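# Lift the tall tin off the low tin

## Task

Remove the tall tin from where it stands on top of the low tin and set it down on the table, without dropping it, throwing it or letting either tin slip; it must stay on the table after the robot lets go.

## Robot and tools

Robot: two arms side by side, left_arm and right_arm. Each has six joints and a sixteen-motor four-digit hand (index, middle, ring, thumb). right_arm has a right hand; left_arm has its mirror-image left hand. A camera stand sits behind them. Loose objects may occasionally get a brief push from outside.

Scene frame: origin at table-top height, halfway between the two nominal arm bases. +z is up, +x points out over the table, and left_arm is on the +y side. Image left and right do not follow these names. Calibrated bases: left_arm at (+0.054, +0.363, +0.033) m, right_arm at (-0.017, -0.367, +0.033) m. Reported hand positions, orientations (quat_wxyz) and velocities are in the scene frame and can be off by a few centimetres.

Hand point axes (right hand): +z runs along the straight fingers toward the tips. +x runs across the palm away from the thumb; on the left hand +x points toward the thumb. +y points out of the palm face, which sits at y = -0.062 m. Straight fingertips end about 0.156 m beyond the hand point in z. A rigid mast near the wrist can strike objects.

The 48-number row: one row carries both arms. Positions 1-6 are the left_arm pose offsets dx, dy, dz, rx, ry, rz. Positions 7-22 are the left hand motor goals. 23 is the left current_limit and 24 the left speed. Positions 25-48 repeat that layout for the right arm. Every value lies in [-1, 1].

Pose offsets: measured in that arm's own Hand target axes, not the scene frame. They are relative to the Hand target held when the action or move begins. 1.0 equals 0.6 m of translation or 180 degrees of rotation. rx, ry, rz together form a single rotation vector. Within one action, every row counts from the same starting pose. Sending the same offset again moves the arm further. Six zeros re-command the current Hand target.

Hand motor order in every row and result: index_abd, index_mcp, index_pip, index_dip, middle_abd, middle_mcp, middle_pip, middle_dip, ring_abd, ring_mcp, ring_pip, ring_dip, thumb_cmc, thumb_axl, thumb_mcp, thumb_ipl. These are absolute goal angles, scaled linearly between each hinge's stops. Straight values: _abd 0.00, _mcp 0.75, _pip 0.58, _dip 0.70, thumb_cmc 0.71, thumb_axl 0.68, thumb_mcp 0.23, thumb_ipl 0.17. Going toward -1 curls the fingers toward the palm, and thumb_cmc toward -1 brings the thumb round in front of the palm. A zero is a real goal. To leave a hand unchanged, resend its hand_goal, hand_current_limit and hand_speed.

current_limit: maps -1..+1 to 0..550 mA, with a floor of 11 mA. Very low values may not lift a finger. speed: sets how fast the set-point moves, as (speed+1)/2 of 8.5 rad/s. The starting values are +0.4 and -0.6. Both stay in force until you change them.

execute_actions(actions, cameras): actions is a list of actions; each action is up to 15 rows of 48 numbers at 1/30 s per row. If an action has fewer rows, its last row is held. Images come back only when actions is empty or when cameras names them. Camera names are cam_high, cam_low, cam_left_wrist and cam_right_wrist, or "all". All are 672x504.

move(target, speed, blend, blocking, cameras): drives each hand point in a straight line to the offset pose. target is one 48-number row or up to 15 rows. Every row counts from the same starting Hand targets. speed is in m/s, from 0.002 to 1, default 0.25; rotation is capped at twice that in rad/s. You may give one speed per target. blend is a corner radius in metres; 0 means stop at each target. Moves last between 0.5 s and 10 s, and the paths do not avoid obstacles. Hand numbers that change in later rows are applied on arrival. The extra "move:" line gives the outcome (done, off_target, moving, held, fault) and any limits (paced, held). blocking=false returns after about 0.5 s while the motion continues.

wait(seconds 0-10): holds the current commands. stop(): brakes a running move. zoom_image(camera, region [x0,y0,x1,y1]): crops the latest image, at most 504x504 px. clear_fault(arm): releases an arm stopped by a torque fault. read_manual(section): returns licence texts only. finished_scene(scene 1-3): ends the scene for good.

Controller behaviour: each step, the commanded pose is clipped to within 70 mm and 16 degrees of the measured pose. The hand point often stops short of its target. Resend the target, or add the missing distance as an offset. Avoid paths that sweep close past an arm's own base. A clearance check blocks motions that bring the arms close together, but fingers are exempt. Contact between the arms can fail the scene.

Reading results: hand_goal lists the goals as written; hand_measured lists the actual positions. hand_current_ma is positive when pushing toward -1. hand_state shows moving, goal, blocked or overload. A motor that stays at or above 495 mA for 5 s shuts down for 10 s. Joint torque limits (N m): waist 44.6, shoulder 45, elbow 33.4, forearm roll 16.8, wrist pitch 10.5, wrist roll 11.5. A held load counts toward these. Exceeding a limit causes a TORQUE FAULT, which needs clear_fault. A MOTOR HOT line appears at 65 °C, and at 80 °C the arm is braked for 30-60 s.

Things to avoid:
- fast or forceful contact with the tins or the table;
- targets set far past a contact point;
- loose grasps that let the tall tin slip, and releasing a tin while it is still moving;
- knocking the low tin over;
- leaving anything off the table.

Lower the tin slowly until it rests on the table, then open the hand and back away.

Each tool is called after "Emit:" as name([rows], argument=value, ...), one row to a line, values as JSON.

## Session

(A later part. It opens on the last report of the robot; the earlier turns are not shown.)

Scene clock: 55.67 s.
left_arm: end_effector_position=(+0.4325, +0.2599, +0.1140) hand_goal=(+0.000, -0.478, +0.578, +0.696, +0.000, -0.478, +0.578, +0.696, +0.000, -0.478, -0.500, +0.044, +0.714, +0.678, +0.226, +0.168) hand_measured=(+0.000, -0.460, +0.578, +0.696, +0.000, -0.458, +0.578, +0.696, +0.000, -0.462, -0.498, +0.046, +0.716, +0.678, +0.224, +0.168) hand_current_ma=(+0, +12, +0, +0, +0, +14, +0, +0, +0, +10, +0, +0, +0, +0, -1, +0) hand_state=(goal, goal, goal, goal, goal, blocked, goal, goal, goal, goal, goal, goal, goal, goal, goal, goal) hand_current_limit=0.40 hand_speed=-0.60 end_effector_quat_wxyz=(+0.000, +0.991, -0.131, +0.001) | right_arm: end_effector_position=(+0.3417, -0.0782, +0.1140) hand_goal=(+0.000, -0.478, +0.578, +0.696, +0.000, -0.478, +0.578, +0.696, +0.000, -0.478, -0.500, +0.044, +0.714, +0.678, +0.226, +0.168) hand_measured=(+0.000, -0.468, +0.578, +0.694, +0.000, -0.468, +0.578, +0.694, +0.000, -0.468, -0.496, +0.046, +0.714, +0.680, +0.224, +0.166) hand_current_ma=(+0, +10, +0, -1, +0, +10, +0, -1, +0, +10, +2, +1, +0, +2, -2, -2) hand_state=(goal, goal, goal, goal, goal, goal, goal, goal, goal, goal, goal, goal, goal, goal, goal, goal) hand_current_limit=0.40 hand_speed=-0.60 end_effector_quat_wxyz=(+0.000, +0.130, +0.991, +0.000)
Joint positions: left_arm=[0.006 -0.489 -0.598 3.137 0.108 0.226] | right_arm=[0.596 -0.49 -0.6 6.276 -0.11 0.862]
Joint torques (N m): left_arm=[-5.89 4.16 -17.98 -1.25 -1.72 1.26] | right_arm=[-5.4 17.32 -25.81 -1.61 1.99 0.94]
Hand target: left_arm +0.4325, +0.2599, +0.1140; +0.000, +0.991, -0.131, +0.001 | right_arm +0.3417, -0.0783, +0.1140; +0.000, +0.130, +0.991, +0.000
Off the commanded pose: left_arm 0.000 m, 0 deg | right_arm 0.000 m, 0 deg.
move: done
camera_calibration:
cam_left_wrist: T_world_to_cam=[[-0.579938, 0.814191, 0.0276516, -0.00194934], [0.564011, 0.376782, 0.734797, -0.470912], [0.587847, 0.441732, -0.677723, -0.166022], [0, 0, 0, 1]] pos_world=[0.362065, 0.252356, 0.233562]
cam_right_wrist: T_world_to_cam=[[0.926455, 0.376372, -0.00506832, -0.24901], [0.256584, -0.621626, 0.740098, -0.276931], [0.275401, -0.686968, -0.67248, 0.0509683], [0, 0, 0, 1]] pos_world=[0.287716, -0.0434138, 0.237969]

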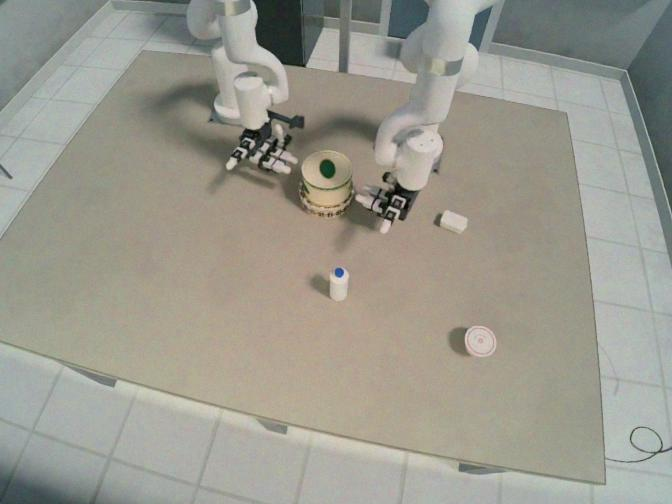

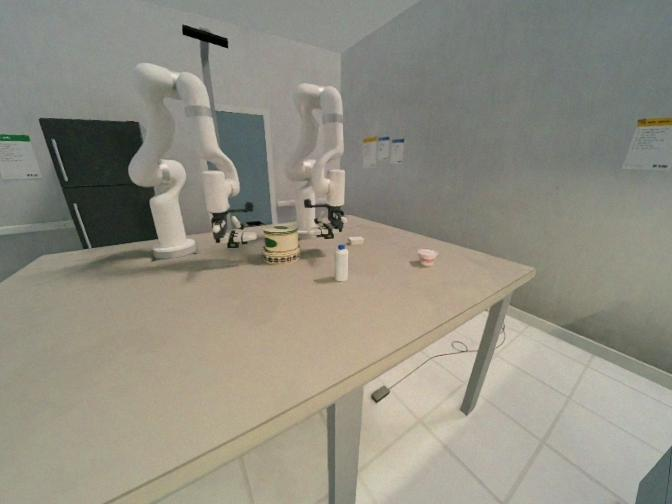

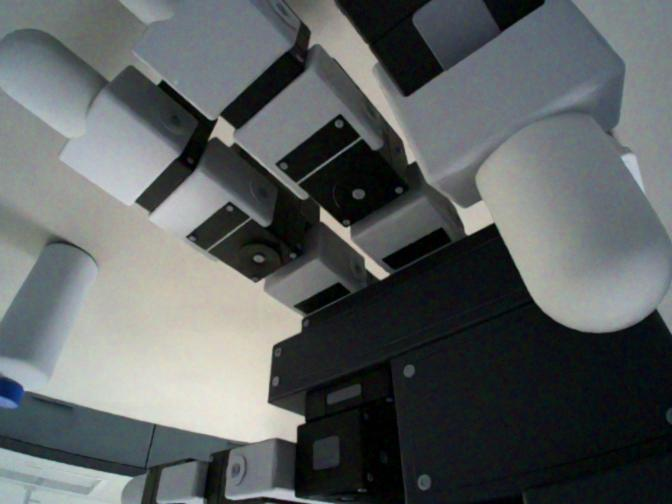

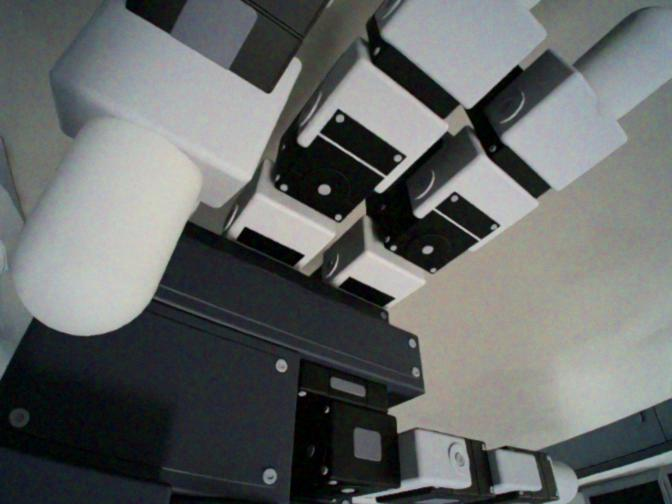

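Emit:
zoom_image(camera="cam_low", region=[235, 215, 275, 255])

Emit:
zoom_image(camera="cam_low", region=[290, 205, 340, 255])

Scaled by 12.600 from the camera's 672x504 image, which has a finer 960x720 frame.

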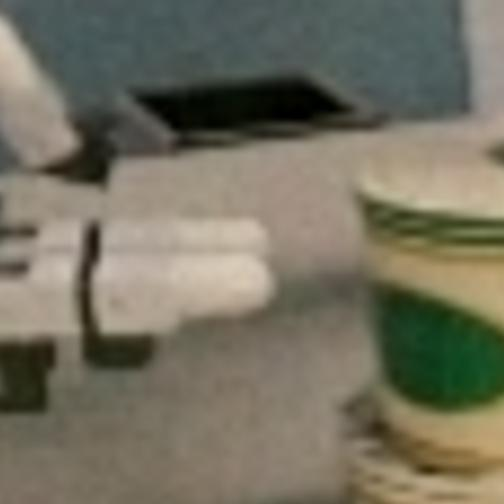

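Scaled by 10.080 from the camera's 672x504 image, which has a finer 960x720 frame.

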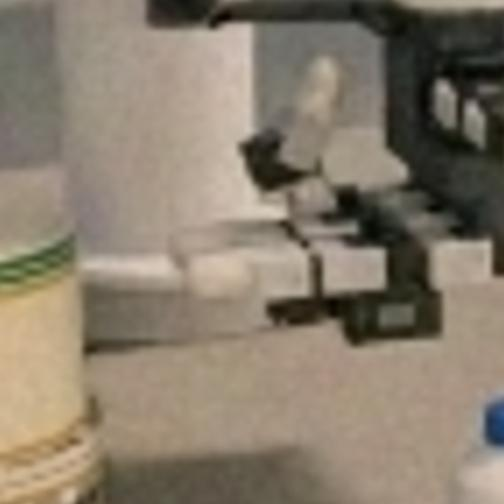

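Emit:
move([
  [-0.0133,0,0.0133,0,0,0,0,-0.479,0.577,0.696,0,-0.479,0.577,0.696,0,-0.479,-0.5,0.043,0.714,0.678,0.226,0.168,0.6,-0.6,0.0133,0,0.0133,0,0,0,0,-0.479,0.577,0.696,0,-0.479,0.577,0.696,0,-0.479,-0.5,0.043,0.714,0.678,0.226,0.168,0.6,-0.6],
  [-0.0133,0.05,0.0133,0,0,0,0,-0.479,0.577,0.696,0,-0.479,0.577,0.696,0,-0.479,-0.5,0.043,0.714,0.678,0.226,0.168,0.6,-0.6,0.0133,0.05,0.0133,0,0,0,0,-0.479,0.577,0.696,0,-0.479,0.577,0.696,0,-0.479,-0.5,0.043,0.714,0.678,0.226,0.168,0.6,-0.6],
], cameras=["cam_high","cam_low"], speed=0.05)

Emit:
zoom_image(camera="cam_high", region=[280, 135, 370, 215])

Emit:
zoom_image(camera="cam_low", region=[240, 210, 320, 270])

Scene clock: 59.80 s.
left_arm: end_effector_position=(+0.4171, +0.2330, +0.1060) hand_goal=(+0.000, -0.478, +0.578, +0.696, +0.000, -0.478, +0.578, +0.696, +0.000, -0.478, -0.500, +0.044, +0.714, +0.678, +0.226, +0.168) hand_measured=(+0.000, -0.460, +0.578, +0.696, +0.000, -0.458, +0.578, +0.696, +0.000, -0.462, -0.498, +0.046, +0.716, +0.678, +0.224, +0.168) hand_current_ma=(+0, +12, +0, +0, +0, +14, +0, +0, +0, +10, +0, +0, +0, +0, -1, +0) hand_state=(goal, goal, goal, goal, goal, blocked, goal, goal, goal, goal, goal, goal, goal, goal, goal, goal) hand_current_limit=0.60 hand_speed=-0.60 end_effector_quat_wxyz=(+0.000, +0.991, -0.131, +0.001) | right_arm: end_effector_position=(+0.3418, -0.0472, +0.1059) hand_goal=(+0.000, -0.478, +0.578, +0.696, +0.000, -0.478, +0.578, +0.696, +0.000, -0.478, -0.500, +0.044, +0.714, +0.678, +0.226, +0.168) hand_measured=(+0.000, -0.468, +0.578, +0.694, +0.000, -0.468, +0.578, +0.694, +0.000, -0.468, -0.496, +0.046, +0.714, +0.680, +0.224, +0.166) hand_current_ma=(+0, +10, +0, -1, +0, +10, +0, -1, +0, +10, +2, +1, +0, +2, -2, -2) hand_state=(goal, goal, goal, goal, goal, goal, goal, goal, goal, goal, goal, goal, goal, goal, goal, goal) hand_current_limit=0.60 hand_speed=-0.60 end_effector_quat_wxyz=(+0.000, +0.130, +0.991, +0.000)
Joint positions: left_arm=[-0.069 -0.495 -0.566 3.131 0.07 0.157] | right_arm=[0.661 -0.538 -0.653 6.277 -0.115 0.926]
Joint torques (N m): left_arm=[-6.2 36.03 -4.02 1.34 -1.09 -1.49] | right_arm=[11.47 19.39 -26.05 -1.36 -1.58 0.97]
Hand target: left_arm +0.4170, +0.2330, +0.1060; +0.000, +0.991, -0.131, +0.001 | right_arm +0.3418, -0.0472, +0.1059; +0.000, +0.130, +0.991, +0.000
Off the commanded pose: left_arm 0.000 m, 0 deg | right_arm 0.000 m, 0 deg.
move: done
Images, in order (width x height): cam_high 672x504, cam_low 672x504.

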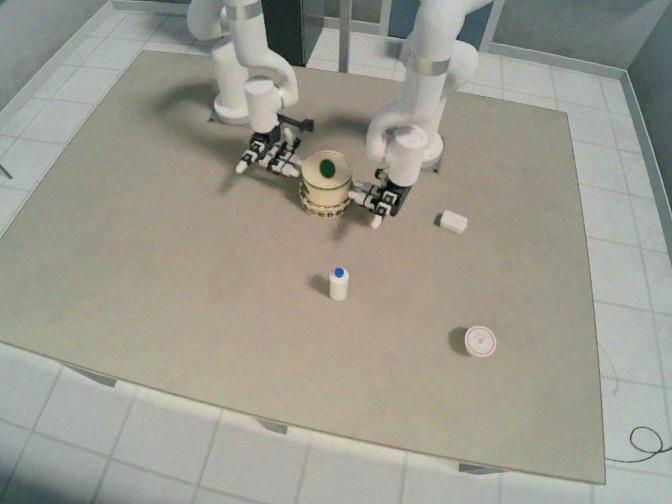

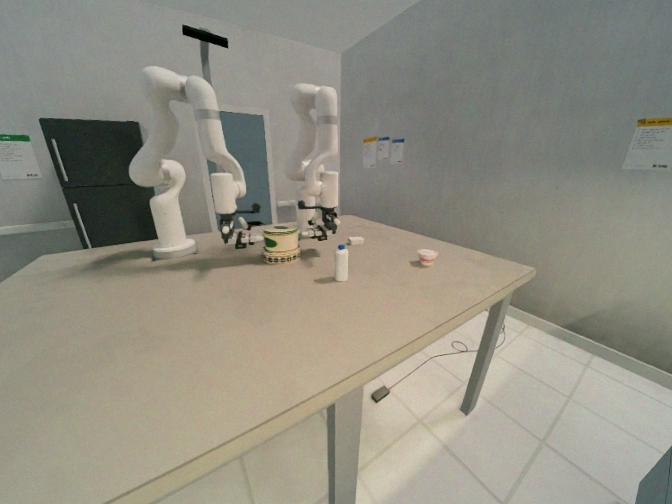

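Scaled by 5.600 from the camera's 672x504 image, which has a finer 960x720 frame.

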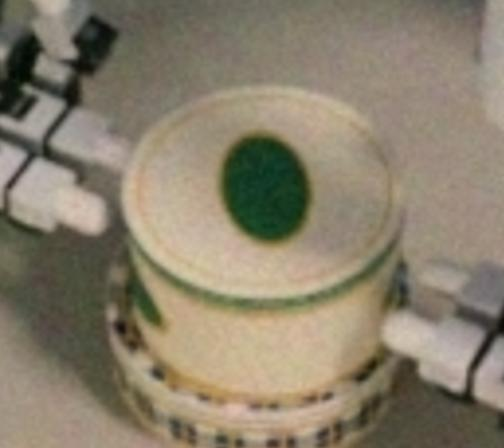

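Scaled by 6.300 from the camera's 672x504 image, which has a finer 960x720 frame.

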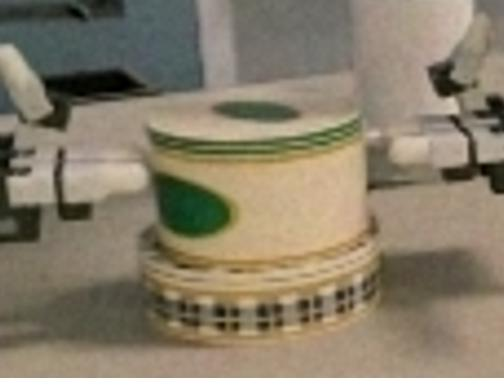

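Emit:
move(target=[0,0.0167,0,0,0,0,0,-0.479,0.577,0.696,0,-0.479,0.577,0.696,0,-0.479,-0.5,0.043,0.714,0.678,0.226,0.168,0.6,-0.6,0,0.0167,0,0,0,0,0,-0.479,0.577,0.696,0,-0.479,0.577,0.696,0,-0.479,-0.5,0.043,0.714,0.678,0.226,0.168,0.6,-0.6], cameras=["cam_high","cam_low"], speed=0.02)

Emit:
zoom_image(camera="cam_high", region=[280, 135, 370, 215])

Emit:
zoom_image(camera="cam_low", region=[240, 210, 320, 270])

Scene clock: 61.47 s.
left_arm: end_effector_position=(+0.4145, +0.2233, +0.1060) hand_goal=(+0.000, -0.478, +0.578, +0.696, +0.000, -0.478, +0.578, +0.696, +0.000, -0.478, -0.500, +0.044, +0.714, +0.678, +0.226, +0.168) hand_measured=(+0.000, -0.460, +0.578, +0.696, -0.004, -0.458, +0.578, +0.696, +0.000, -0.462, -0.498, +0.046, +0.716, +0.678, +0.224, +0.168) hand_current_ma=(+0, +12, +0, +0, -1, +14, +0, +0, +0, +10, +0, +0, +0, +0, -1, +0) hand_state=(goal, goal, goal, goal, goal, blocked, goal, goal, goal, goal, goal, goal, goal, goal, goal, goal) hand_current_limit=0.60 hand_speed=-0.60 end_effector_quat_wxyz=(+0.000, +0.991, -0.131, +0.001) | right_arm: end_effector_position=(+0.3443, -0.0376, +0.1059) hand_goal=(+0.000, -0.478, +0.578, +0.696, +0.000, -0.478, +0.578, +0.696, +0.000, -0.478, -0.500, +0.044, +0.714, +0.678, +0.226, +0.168) hand_measured=(+0.000, -0.468, +0.578, +0.694, +0.000, -0.468, +0.578, +0.694, +0.000, -0.468, -0.496, +0.046, +0.714, +0.680, +0.224, +0.166) hand_current_ma=(+0, +10, +0, -1, +0, +9, +0, -1, +0, +10, +2, +1, +0, +2, -2, -2) hand_state=(goal, goal, goal, goal, goal, goal, goal, goal, goal, goal, goal, goal, goal, goal, goal, goal) hand_current_limit=0.60 hand_speed=-0.60 end_effector_quat_wxyz=(+0.000, +0.130, +0.991, +0.000)
Joint positions: left_arm=[-0.096 -0.493 -0.563 3.134 0.069 0.128] | right_arm=[0.675 -0.549 -0.675 6.277 -0.126 0.941]
Joint torques (N m): left_arm=[-8.63 35.25 -3.49 2.31 -1.37 -1.47] | right_arm=[14.83 22.52 -32.63 -1.88 -0.51 0.9]
Hand target: left_arm +0.4144, +0.2233, +0.1060; +0.000, +0.991, -0.131, +0.001 | right_arm +0.3444, -0.0375, +0.1059; +0.000, +0.130, +0.991, +0.000
Off the commanded pose: left_arm 0.000 m, 0 deg | right_arm 0.000 m, 0 deg.
move: done
Images, in order (width x height): cam_high 672x504, cam_low 672x504.

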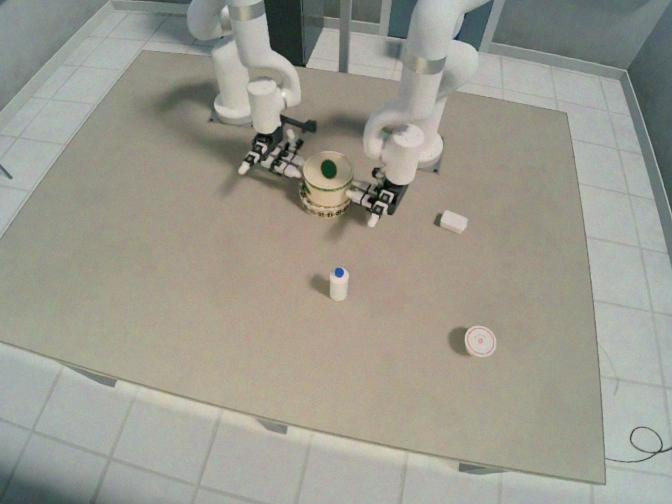

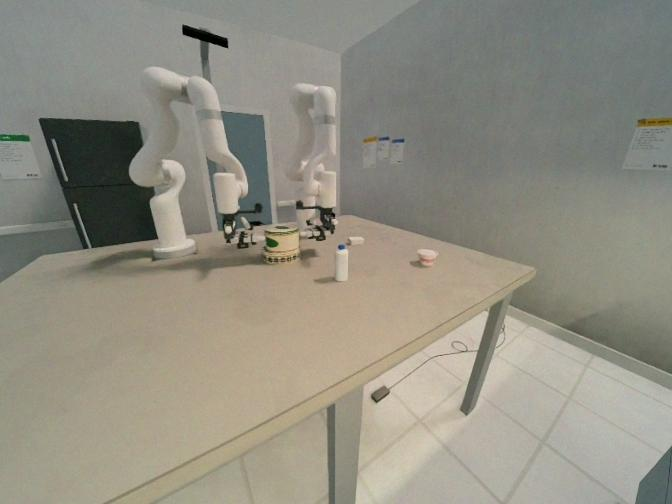

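Scaled by 5.600 from the camera's 672x504 image, which has a finer 960x720 frame.

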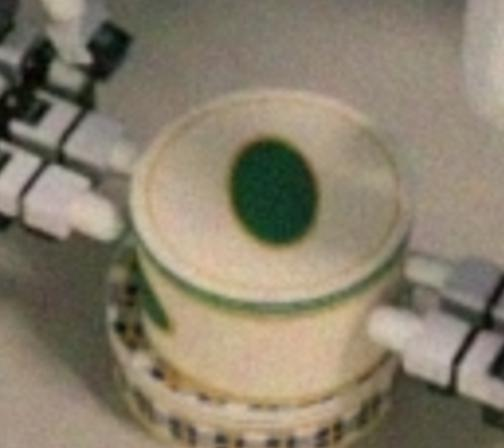

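Scaled by 6.300 from the camera's 672x504 image, which has a finer 960x720 frame.

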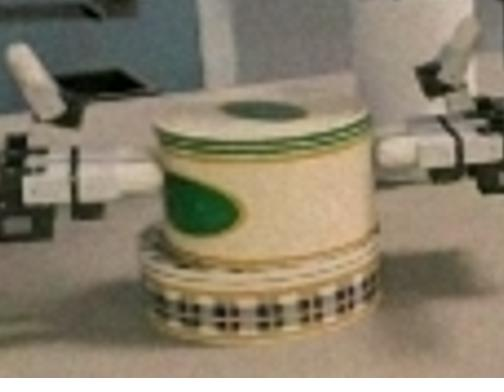

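Emit:
move(target=[0,0.0067,0,0,0,0,0,-0.479,0.577,0.696,0,-0.479,0.577,0.696,0,-0.479,-0.5,0.043,0.714,0.678,0.226,0.168,0.6,-0.6,0,0.0067,0,0,0,0,0,-0.479,0.577,0.696,0,-0.479,0.577,0.696,0,-0.479,-0.5,0.043,0.714,0.678,0.226,0.168,0.6,-0.6], cameras=["cam_high","cam_low"], speed=0.02)

Emit:
zoom_image(camera="cam_high", region=[280, 135, 370, 215])

Emit:
zoom_image(camera="cam_low", region=[240, 210, 320, 270])

Scene clock: 62.70 s.
left_arm: end_effector_position=(+0.4133, +0.2194, +0.1060) hand_goal=(+0.000, -0.478, +0.578, +0.696, +0.000, -0.478, +0.578, +0.696, +0.000, -0.478, -0.500, +0.044, +0.714, +0.678, +0.226, +0.168) hand_measured=(+0.000, -0.460, +0.578, +0.696, -0.110, -0.460, +0.580, +0.694, +0.000, -0.462, -0.498, +0.046, +0.716, +0.678, +0.224, +0.168) hand_current_ma=(+0, +12, +0, +0, -186, +13, +0, +0, +0, +10, +0, +0, +0, +0, -1, +0) hand_state=(goal, goal, goal, goal, blocked, goal, goal, goal, goal, goal, goal, goal, goal, goal, goal, goal) hand_current_limit=0.60 hand_speed=-0.60 end_effector_quat_wxyz=(+0.000, +0.991, -0.131, +0.001) | right_arm: end_effector_position=(+0.3452, -0.0337, +0.1059) hand_goal=(+0.000, -0.478, +0.578, +0.696, +0.000, -0.478, +0.578, +0.696, +0.000, -0.478, -0.500, +0.044, +0.714, +0.678, +0.226, +0.168) hand_measured=(+0.004, -0.468, +0.578, +0.694, +0.182, -0.470, +0.576, +0.686, +0.000, -0.468, -0.496, +0.046, +0.714, +0.680, +0.224, +0.166) hand_current_ma=(+2, +11, +0, -1, +440, +6, -1, -9, +0, +10, +2, +1, +0, +2, -2, -2) hand_state=(goal, goal, goal, goal, blocked, goal, goal, goal, goal, goal, goal, goal, goal, goal, goal, goal) hand_current_limit=0.60 hand_speed=-0.60 end_effector_quat_wxyz=(+0.000, +0.130, +0.991, -0.001)
Joint positions: left_arm=[-0.108 -0.493 -0.562 3.136 0.068 0.115] | right_arm=[0.682 -0.553 -0.683 6.278 -0.131 0.947]
Joint torques (N m): left_arm=[-14.28 34.31 -7.25 1.36 -0.65 -1.59] | right_arm=[11.97 31.72 -45.6 -1.1 6.04 -0.24]
Hand target: left_arm +0.4134, +0.2194, +0.1060; +0.000, +0.991, -0.131, +0.001 | right_arm +0.3454, -0.0337, +0.1059; +0.000, +0.130, +0.991, +0.000
Off the commanded pose: left_arm 0.000 m, 0 deg | right_arm 0.000 m, 0 deg.
move: done
Images, in order (width x height): cam_high 672x504, cam_low 672x504.

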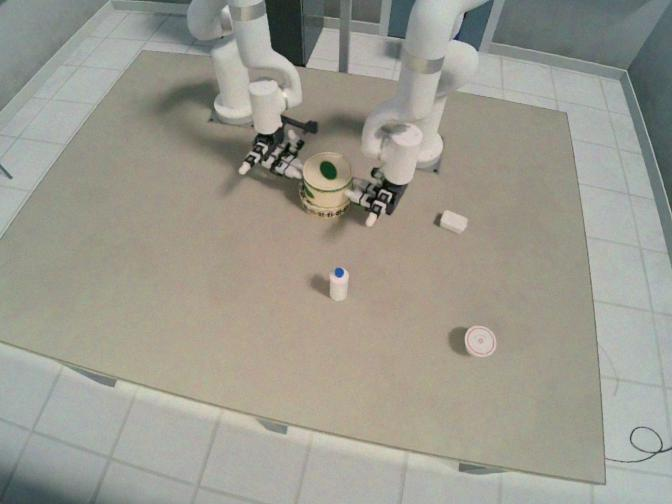

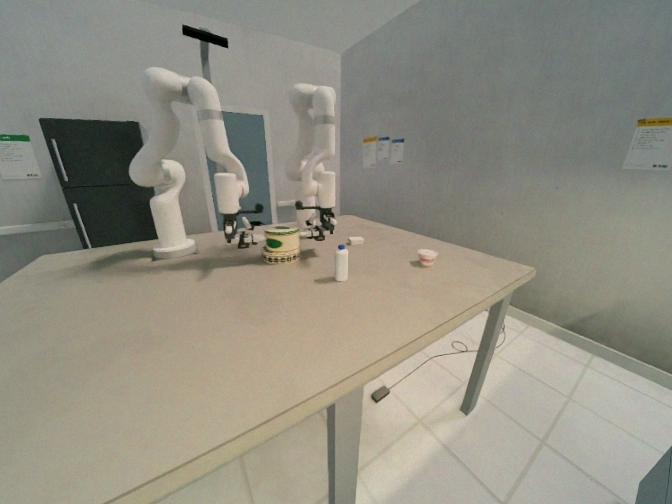

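Scaled by 5.600 from the camera's 672x504 image, which has a finer 960x720 frame.

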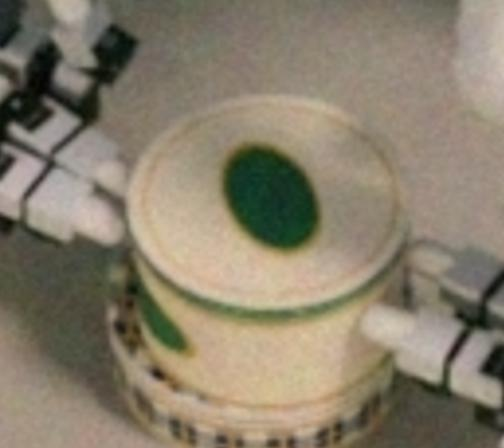

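Scaled by 6.300 from the camera's 672x504 image, which has a finer 960x720 frame.

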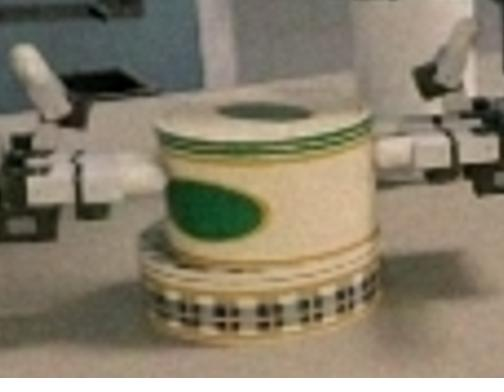

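Emit:
move([
  [0,-0.0667,0,0,0,0,0,-0.479,0.577,0.696,0,-0.479,0.577,0.696,0,-0.479,-0.5,0.043,0.714,0.678,0.226,0.168,0.6,-0.6,0,-0.0667,0,0,0,0,0,-0.479,0.577,0.696,0,-0.479,0.577,0.696,0,-0.479,-0.5,0.043,0.714,0.678,0.226,0.168,0.6,-0.6],
  [0,-0.0667,-0.3067,0,0,0,0,-0.479,0.577,0.696,0,-0.479,0.577,0.696,0,-0.479,-0.5,0.043,0.714,0.678,0.226,0.168,0.6,-0.6,0,-0.0667,-0.3235,0,0,0,0,-0.479,0.577,0.696,0,-0.479,0.577,0.696,0,-0.479,-0.5,0.043,0.714,0.678,0.226,0.168,0.6,-0.6],
  [0.0813,0.0382,-0.3067,0,-0.0833,0,0,-0.479,0.577,0.696,0,-0.479,0.577,0.696,0,-0.479,-0.5,0.043,0.714,0.678,0.226,0.168,0.6,-0.6,0.0152,0.0365,-0.3235,0,-0.0833,0,0,-0.479,0.577,0.696,0,-0.479,0.577,0.696,0,-0.479,-0.5,0.043,0.714,0.678,0.226,0.168,0.6,-0.6],
  [0.0813,0.0382,-0.3067,0,-0.0833,0,-0.133,0.534,0.577,0.696,0,0.575,0.577,0.696,0.133,0.534,0.577,0.696,0.714,0.678,0.226,0.168,0.6,-0.6,0.0152,0.0365,-0.3235,0,-0.0833,0,-0.133,0.534,0.577,0.696,0,0.575,0.577,0.696,0.133,0.534,0.577,0.696,0.714,0.678,0.226,0.168,0.6,-0.6],
], cameras=["all"], speed=0.12, blend=[0.01,0.03,0,0])

Emit:
zoom_image(camera="cam_high", region=[240, 90, 400, 230])

Emit:
zoom_image(camera="cam_low", region=[215, 130, 345, 275])

Scene clock: 74.93 s.
left_arm: end_effector_position=(+0.4544, +0.1848, +0.2901) hand_goal=(-0.132, +0.534, +0.578, +0.696, +0.000, +0.576, +0.578, +0.696, +0.134, +0.534, +0.578, +0.696, +0.714, +0.678, +0.226, +0.168) hand_measured=(-0.126, +0.534, +0.578, +0.696, -0.002, +0.574, +0.580, +0.694, +0.132, +0.534, +0.576, +0.694, +0.714, +0.678, +0.224, +0.168) hand_current_ma=(+1, +0, +0, +0, +0, +0, +0, +0, +0, +0, +0, +0, +0, +0, -1, +0) hand_state=(goal, goal, goal, goal, goal, goal, goal, goal, goal, goal, goal, goal, goal, goal, goal, goal) hand_current_limit=0.60 hand_speed=-0.60 end_effector_quat_wxyz=(-0.017, +0.983, -0.130, -0.129) | right_arm: end_effector_position=(+0.3422, -0.0100, +0.3000) hand_goal=(-0.132, +0.534, +0.578, +0.696, +0.000, +0.576, +0.578, +0.696, +0.134, +0.534, +0.578, +0.696, +0.714, +0.678, +0.226, +0.168) hand_measured=(-0.130, +0.532, +0.578, +0.694, +0.002, +0.574, +0.578, +0.694, +0.128, +0.532, +0.576, +0.694, +0.714, +0.680, +0.224, +0.166) hand_current_ma=(+1, -1, +0, -1, +1, -1, +0, -1, -3, +0, -1, -1, +0, +2, -2, -2) hand_state=(goal, goal, goal, goal, goal, goal, goal, goal, goal, goal, goal, goal, goal, goal, goal, goal) hand_current_limit=0.60 hand_speed=-0.60 end_effector_quat_wxyz=(+0.130, +0.129, +0.983, -0.017)
Joint positions: left_arm=[-0.181 -0.265 -0.87 3.153 0.866 0.027] | right_arm=[0.849 -0.098 -0.666 5.781 -0.503 1.543]
Joint torques (N m): left_arm=[-5.24 3.95 -24.02 -1.38 1.42 -1.36] | right_arm=[11.25 11.31 -8.83 -2.25 -1.46 0.87]
Hand target: left_arm +0.4544, +0.1848, +0.2901; -0.017, +0.983, -0.130, -0.129 | right_arm +0.3422, -0.0100, +0.3000; +0.130, +0.129, +0.983, -0.017
Off the commanded pose: left_arm 0.000 m, 0 deg | right_arm 0.000 m, 0 deg.
move: done
camera_calibration:
cam_left_wrist: T_world_to_cam=[[-0.547649, 0.805534, 0.226264, -0.00374076], [0.732968, 0.331453, 0.594052, -0.611865], [0.403533, 0.491176, -0.77195, 0.0756282], [0, 0, 0, 1]] pos_world=[0.41591, 0.168671, 0.422707]
cam_right_wrist: T_world_to_cam=[[0.901471, 0.383148, 0.201363, -0.327526], [0.0582558, -0.568382, 0.820699, -0.328137], [0.4289, -0.728107, -0.534701, 0.128497], [0, 0, 0, 1]] pos_world=[0.259259, 0.032543, 0.403961]

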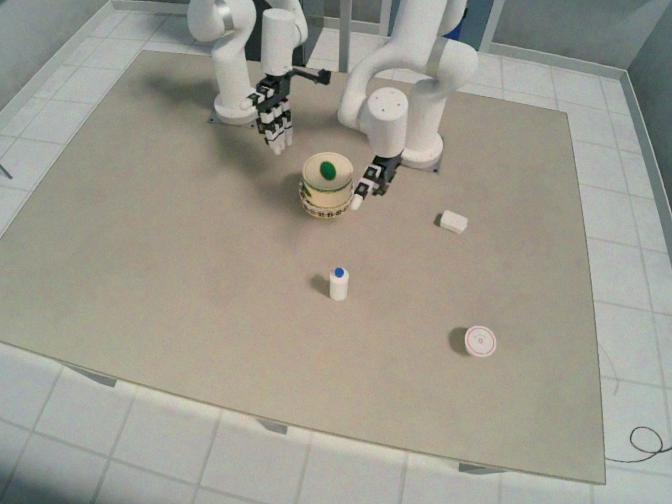

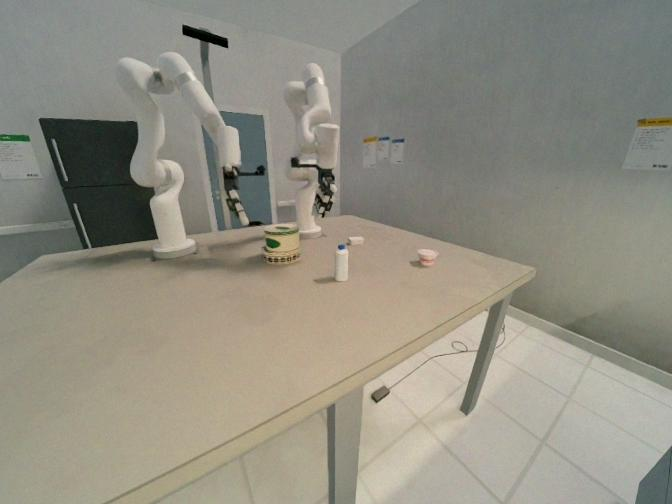

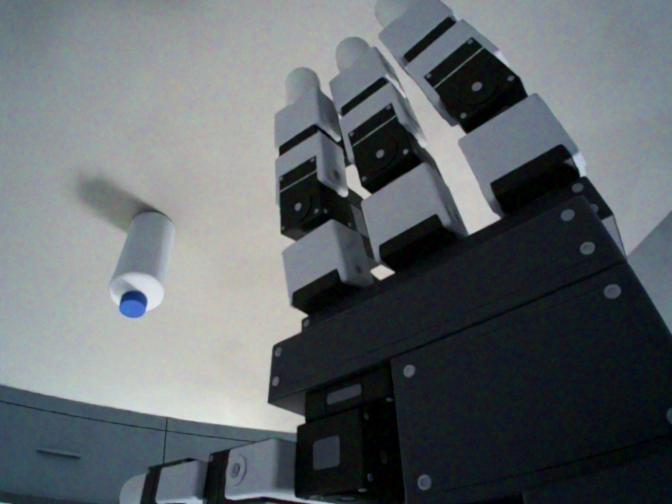

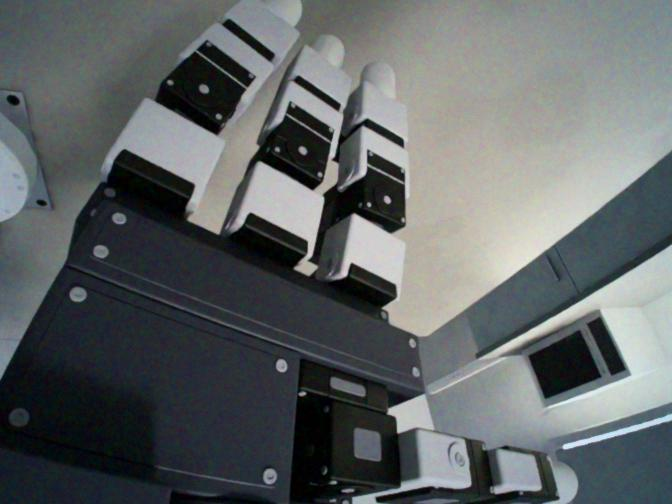

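Scaled by 3.150 from the camera's 672x504 image, which has a finer 960x720 frame.

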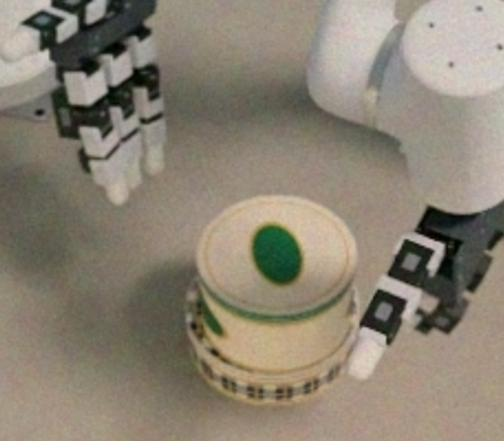

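Scaled by 3.476 from the camera's 672x504 image, which has a finer 960x720 frame.

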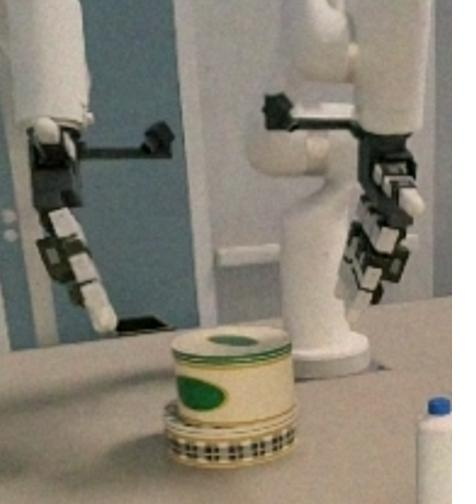

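Emit:
move(target=[0.0285,0.0735,0.1047,0,0,0,-0.133,0.534,0.577,0.696,0,0.575,0.577,0.696,0.133,0.534,0.577,0.696,0.714,0.678,0.226,0.168,0.6,-0.6,0.0270,0.0733,0.1015,0,0,0,-0.133,0.534,0.577,0.696,0,0.575,0.577,0.696,0.133,0.534,0.577,0.696,0.714,0.678,0.226,0.168,0.6,-0.6], cameras=["all"], speed=0.1)

Emit:
zoom_image(camera="cam_high", region=[270, 110, 390, 220])

Emit:
zoom_image(camera="cam_low", region=[230, 180, 330, 275])

Scene clock: 76.77 s.
left_arm: end_effector_position=(+0.4432, +0.1421, +0.2250) hand_goal=(-0.132, +0.534, +0.578, +0.696, +0.000, +0.576, +0.578, +0.696, +0.134, +0.534, +0.578, +0.696, +0.714, +0.678, +0.226, +0.168) hand_measured=(-0.126, +0.534, +0.578, +0.696, -0.002, +0.574, +0.580, +0.694, +0.132, +0.534, +0.576, +0.694, +0.714, +0.678, +0.224, +0.168) hand_current_ma=(+1, +0, +0, +0, +0, +0, +0, +0, +0, +0, +0, +0, +0, +0, -1, +0) hand_state=(goal, goal, goal, goal, goal, goal, goal, goal, goal, goal, goal, goal, goal, goal, goal, goal) hand_current_limit=0.60 hand_speed=-0.60 end_effector_quat_wxyz=(-0.017, +0.983, -0.130, -0.129) | right_arm: end_effector_position=(+0.3537, +0.0324, +0.2370) hand_goal=(-0.132, +0.534, +0.578, +0.696, +0.000, +0.576, +0.578, +0.696, +0.134, +0.534, +0.578, +0.696, +0.714, +0.678, +0.226, +0.168) hand_measured=(-0.130, +0.534, +0.578, +0.694, +0.002, +0.574, +0.578, +0.694, +0.128, +0.534, +0.576, +0.694, +0.714, +0.680, +0.224, +0.166) hand_current_ma=(+1, +0, +0, -1, +1, -1, +0, -1, -3, +0, -1, -1, +0, +2, -2, -2) hand_state=(goal, goal, goal, goal, goal, goal, goal, goal, goal, goal, goal, goal, goal, goal, goal, goal) hand_current_limit=0.60 hand_speed=-0.60 end_effector_quat_wxyz=(+0.130, +0.129, +0.983, -0.017)
Joint positions: left_arm=[-0.275 -0.382 -0.841 3.118 0.719 -0.039] | right_arm=[0.894 -0.312 -0.742 5.627 -0.399 1.758]
Joint torques (N m): left_arm=[-6.53 4.21 -20.78 -3.18 -1.53 -1.46] | right_arm=[12.31 17.19 -32.89 -2.29 1.76 0.93]
Hand target: left_arm +0.4433, +0.1421, +0.2250; -0.017, +0.983, -0.130, -0.129 | right_arm +0.3537, +0.0324, +0.2370; +0.130, +0.129, +0.983, -0.017
Off the commanded pose: left_arm 0.000 m, 0 deg | right_arm 0.000 m, 0 deg.
move: done
camera_calibration:
cam_left_wrist: T_world_to_cam=[[-0.547596, 0.805524, 0.226426, 0.039196], [0.733099, 0.331418, 0.59391, -0.550768], [0.403367, 0.491216, -0.772012, 0.0508745], [0, 0, 0, 1]] pos_world=[0.40471, 0.125971, 0.357507]
cam_right_wrist: T_world_to_cam=[[0.90148, 0.383133, 0.201353, -0.34143], [0.0582902, -0.568443, 0.820655, -0.252911], [0.428878, -0.728067, -0.534773, 0.120723], [0, 0, 0, 1]] pos_world=[0.270759, 0.0749427, 0.34086]

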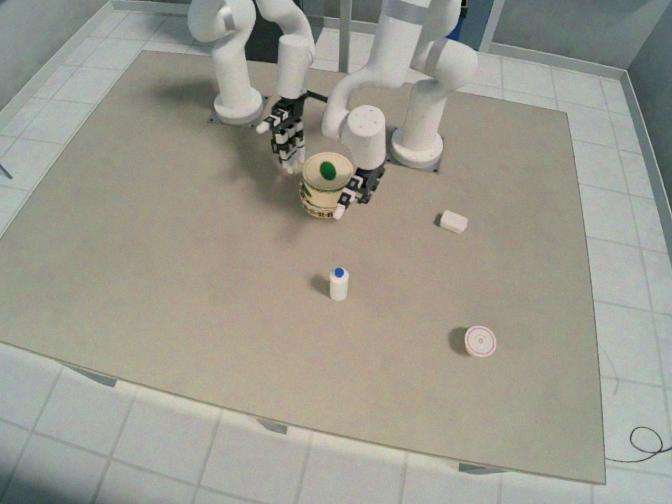

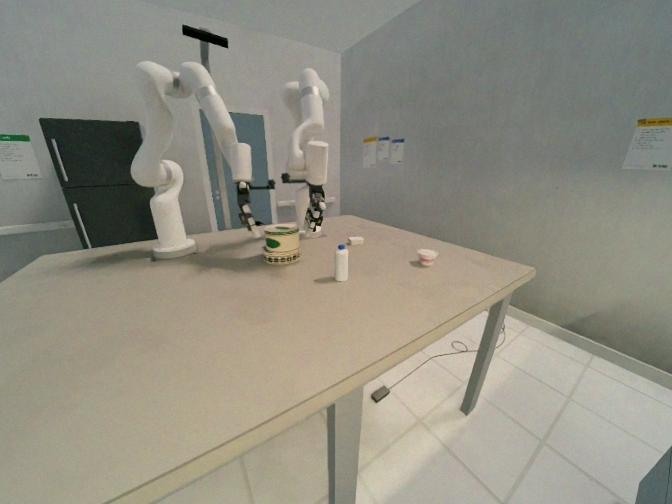

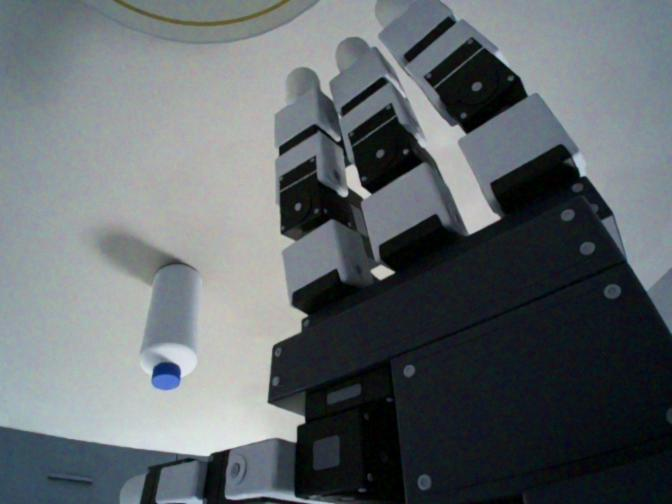

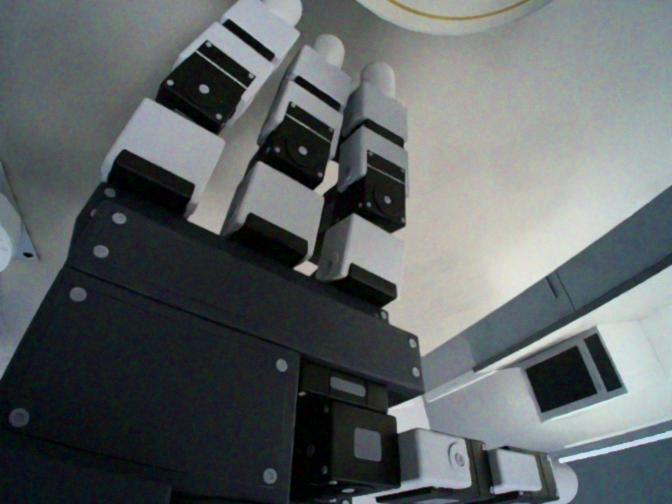

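Scaled by 4.200 from the camera's 672x504 image, which has a finer 960x720 frame.

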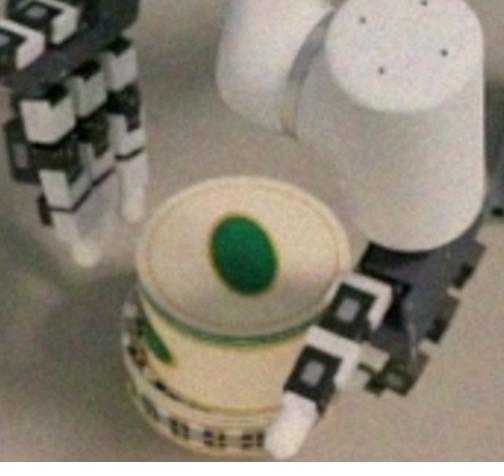

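Scaled by 5.040 from the camera's 672x504 image, which has a finer 960x720 frame.

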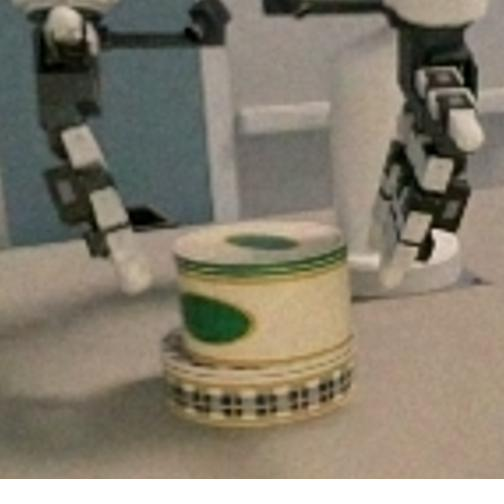

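Emit:
move(target=[0,0.0333,0,0,0,0,-0.133,0.534,0.577,0.696,0,0.575,0.577,0.696,0.133,0.534,0.577,0.696,0.714,0.678,0.226,0.168,0.6,-0.6,0,0.0333,0,0,0,0,-0.133,0.534,0.577,0.696,0,0.575,0.577,0.696,0.133,0.534,0.577,0.696,0.714,0.678,0.226,0.168,0.6,-0.6], cameras=["all"], speed=0.06)

Emit:
zoom_image(camera="cam_high", region=[270, 110, 390, 220])

Emit:
zoom_image(camera="cam_low", region=[230, 180, 330, 275])

Scene clock: 78.87 s.
left_arm: end_effector_position=(+0.4381, +0.1228, +0.2250) hand_goal=(-0.132, +0.534, +0.578, +0.696, +0.000, +0.576, +0.578, +0.696, +0.134, +0.534, +0.578, +0.696, +0.714, +0.678, +0.226, +0.168) hand_measured=(-0.126, +0.534, +0.578, +0.696, -0.002, +0.574, +0.580, +0.694, +0.132, +0.534, +0.576, +0.694, +0.714, +0.678, +0.224, +0.168) hand_current_ma=(+1, +0, +0, +0, +0, +0, +0, +0, +0, +0, +0, +0, +0, +0, -1, +0) hand_state=(goal, goal, goal, goal, goal, goal, goal, goal, goal, goal, goal, goal, goal, goal, goal, goal) hand_current_limit=0.60 hand_speed=-0.60 end_effector_quat_wxyz=(-0.017, +0.983, -0.130, -0.129) | right_arm: end_effector_position=(+0.3589, +0.0517, +0.2370) hand_goal=(-0.132, +0.534, +0.578, +0.696, +0.000, +0.576, +0.578, +0.696, +0.134, +0.534, +0.578, +0.696, +0.714, +0.678, +0.226, +0.168) hand_measured=(-0.130, +0.534, +0.578, +0.694, +0.002, +0.574, +0.578, +0.694, +0.128, +0.534, +0.576, +0.694, +0.714, +0.680, +0.224, +0.166) hand_current_ma=(+1, +0, +0, -1, +1, -1, +0, -1, -3, +0, -1, -1, +0, +2, -2, -2) hand_state=(goal, goal, goal, goal, goal, goal, goal, goal, goal, goal, goal, goal, goal, goal, goal, goal) hand_current_limit=0.60 hand_speed=-0.60 end_effector_quat_wxyz=(+0.130, +0.129, +0.983, -0.017)
Joint positions: left_arm=[-0.317 -0.386 -0.846 3.102 0.72 -0.068] | right_arm=[0.912 -0.349 -0.794 5.65 -0.416 1.751]
Joint torques (N m): left_arm=[-6.01 5.49 -24.46 -3.02 1.69 -1.47] | right_arm=[12.75 18.59 -33.41 2.85 -1.8 -0.37]
Hand target: left_arm +0.4381, +0.1228, +0.2250; -0.017, +0.983, -0.130, -0.129 | right_arm +0.3589, +0.0517, +0.2370; +0.130, +0.129, +0.983, -0.017
Off the commanded pose: left_arm 0.000 m, 0 deg | right_arm 0.000 m, 0 deg.
move: done
camera_calibration:
cam_left_wrist: T_world_to_cam=[[-0.547627, 0.805561, 0.226221, 0.0520637], [0.732938, 0.331417, 0.594108, -0.540772], [0.403617, 0.491156, -0.771919, 0.0623219], [0, 0, 0, 1]] pos_world=[0.39971, 0.106671, 0.357607]
cam_right_wrist: T_world_to_cam=[[0.901471, 0.383148, 0.201363, -0.353425], [0.0582558, -0.568382, 0.820699, -0.242248], [0.4289, -0.728107, -0.534701, 0.132561], [0, 0, 0, 1]] pos_world=[0.275859, 0.094243, 0.340861]

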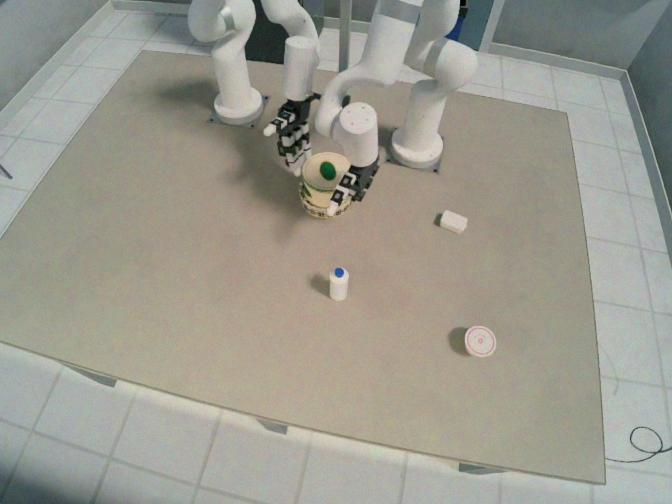

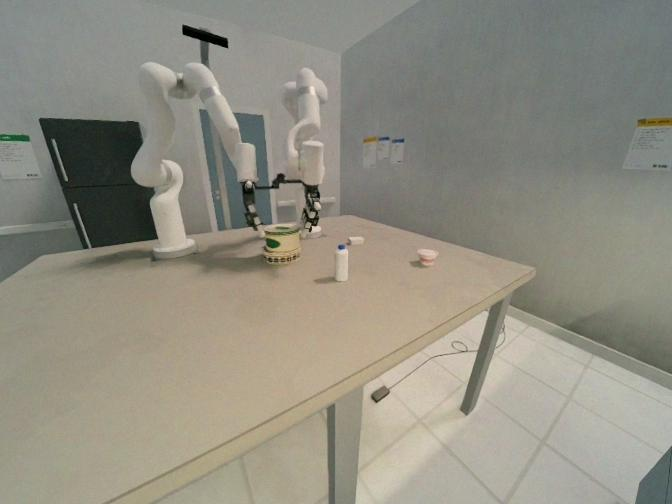

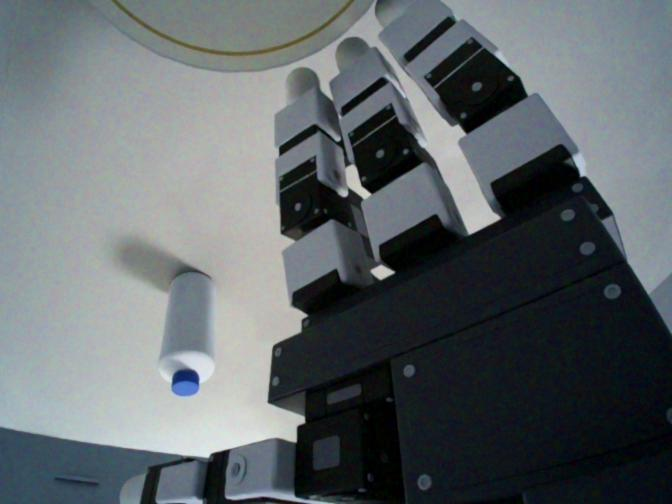

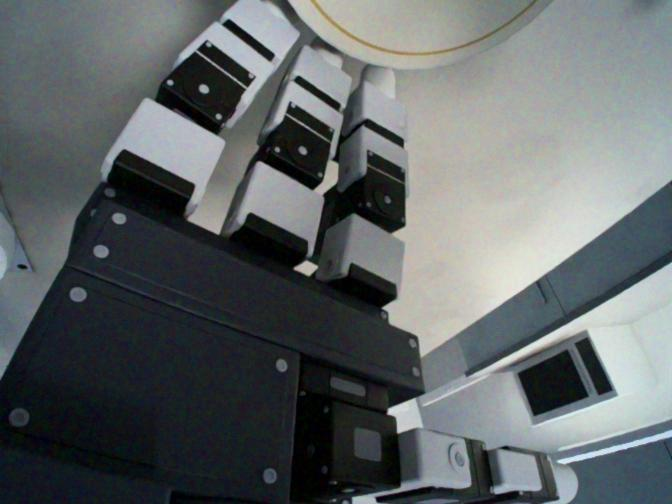

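Scaled by 4.200 from the camera's 672x504 image, which has a finer 960x720 frame.

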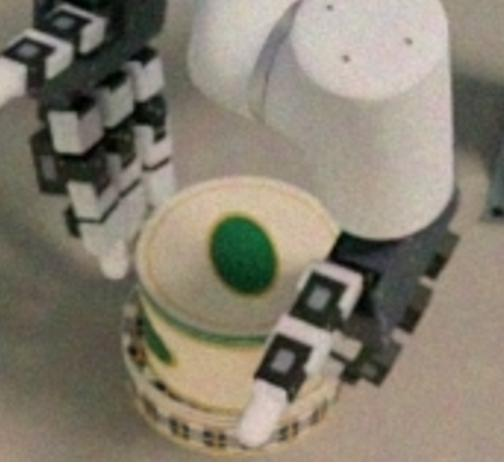

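Scaled by 5.040 from the camera's 672x504 image, which has a finer 960x720 frame.

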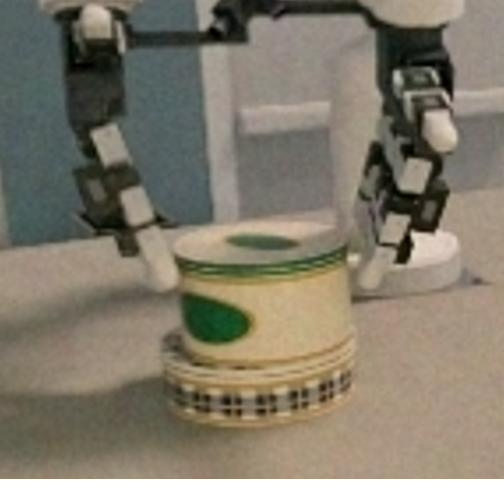

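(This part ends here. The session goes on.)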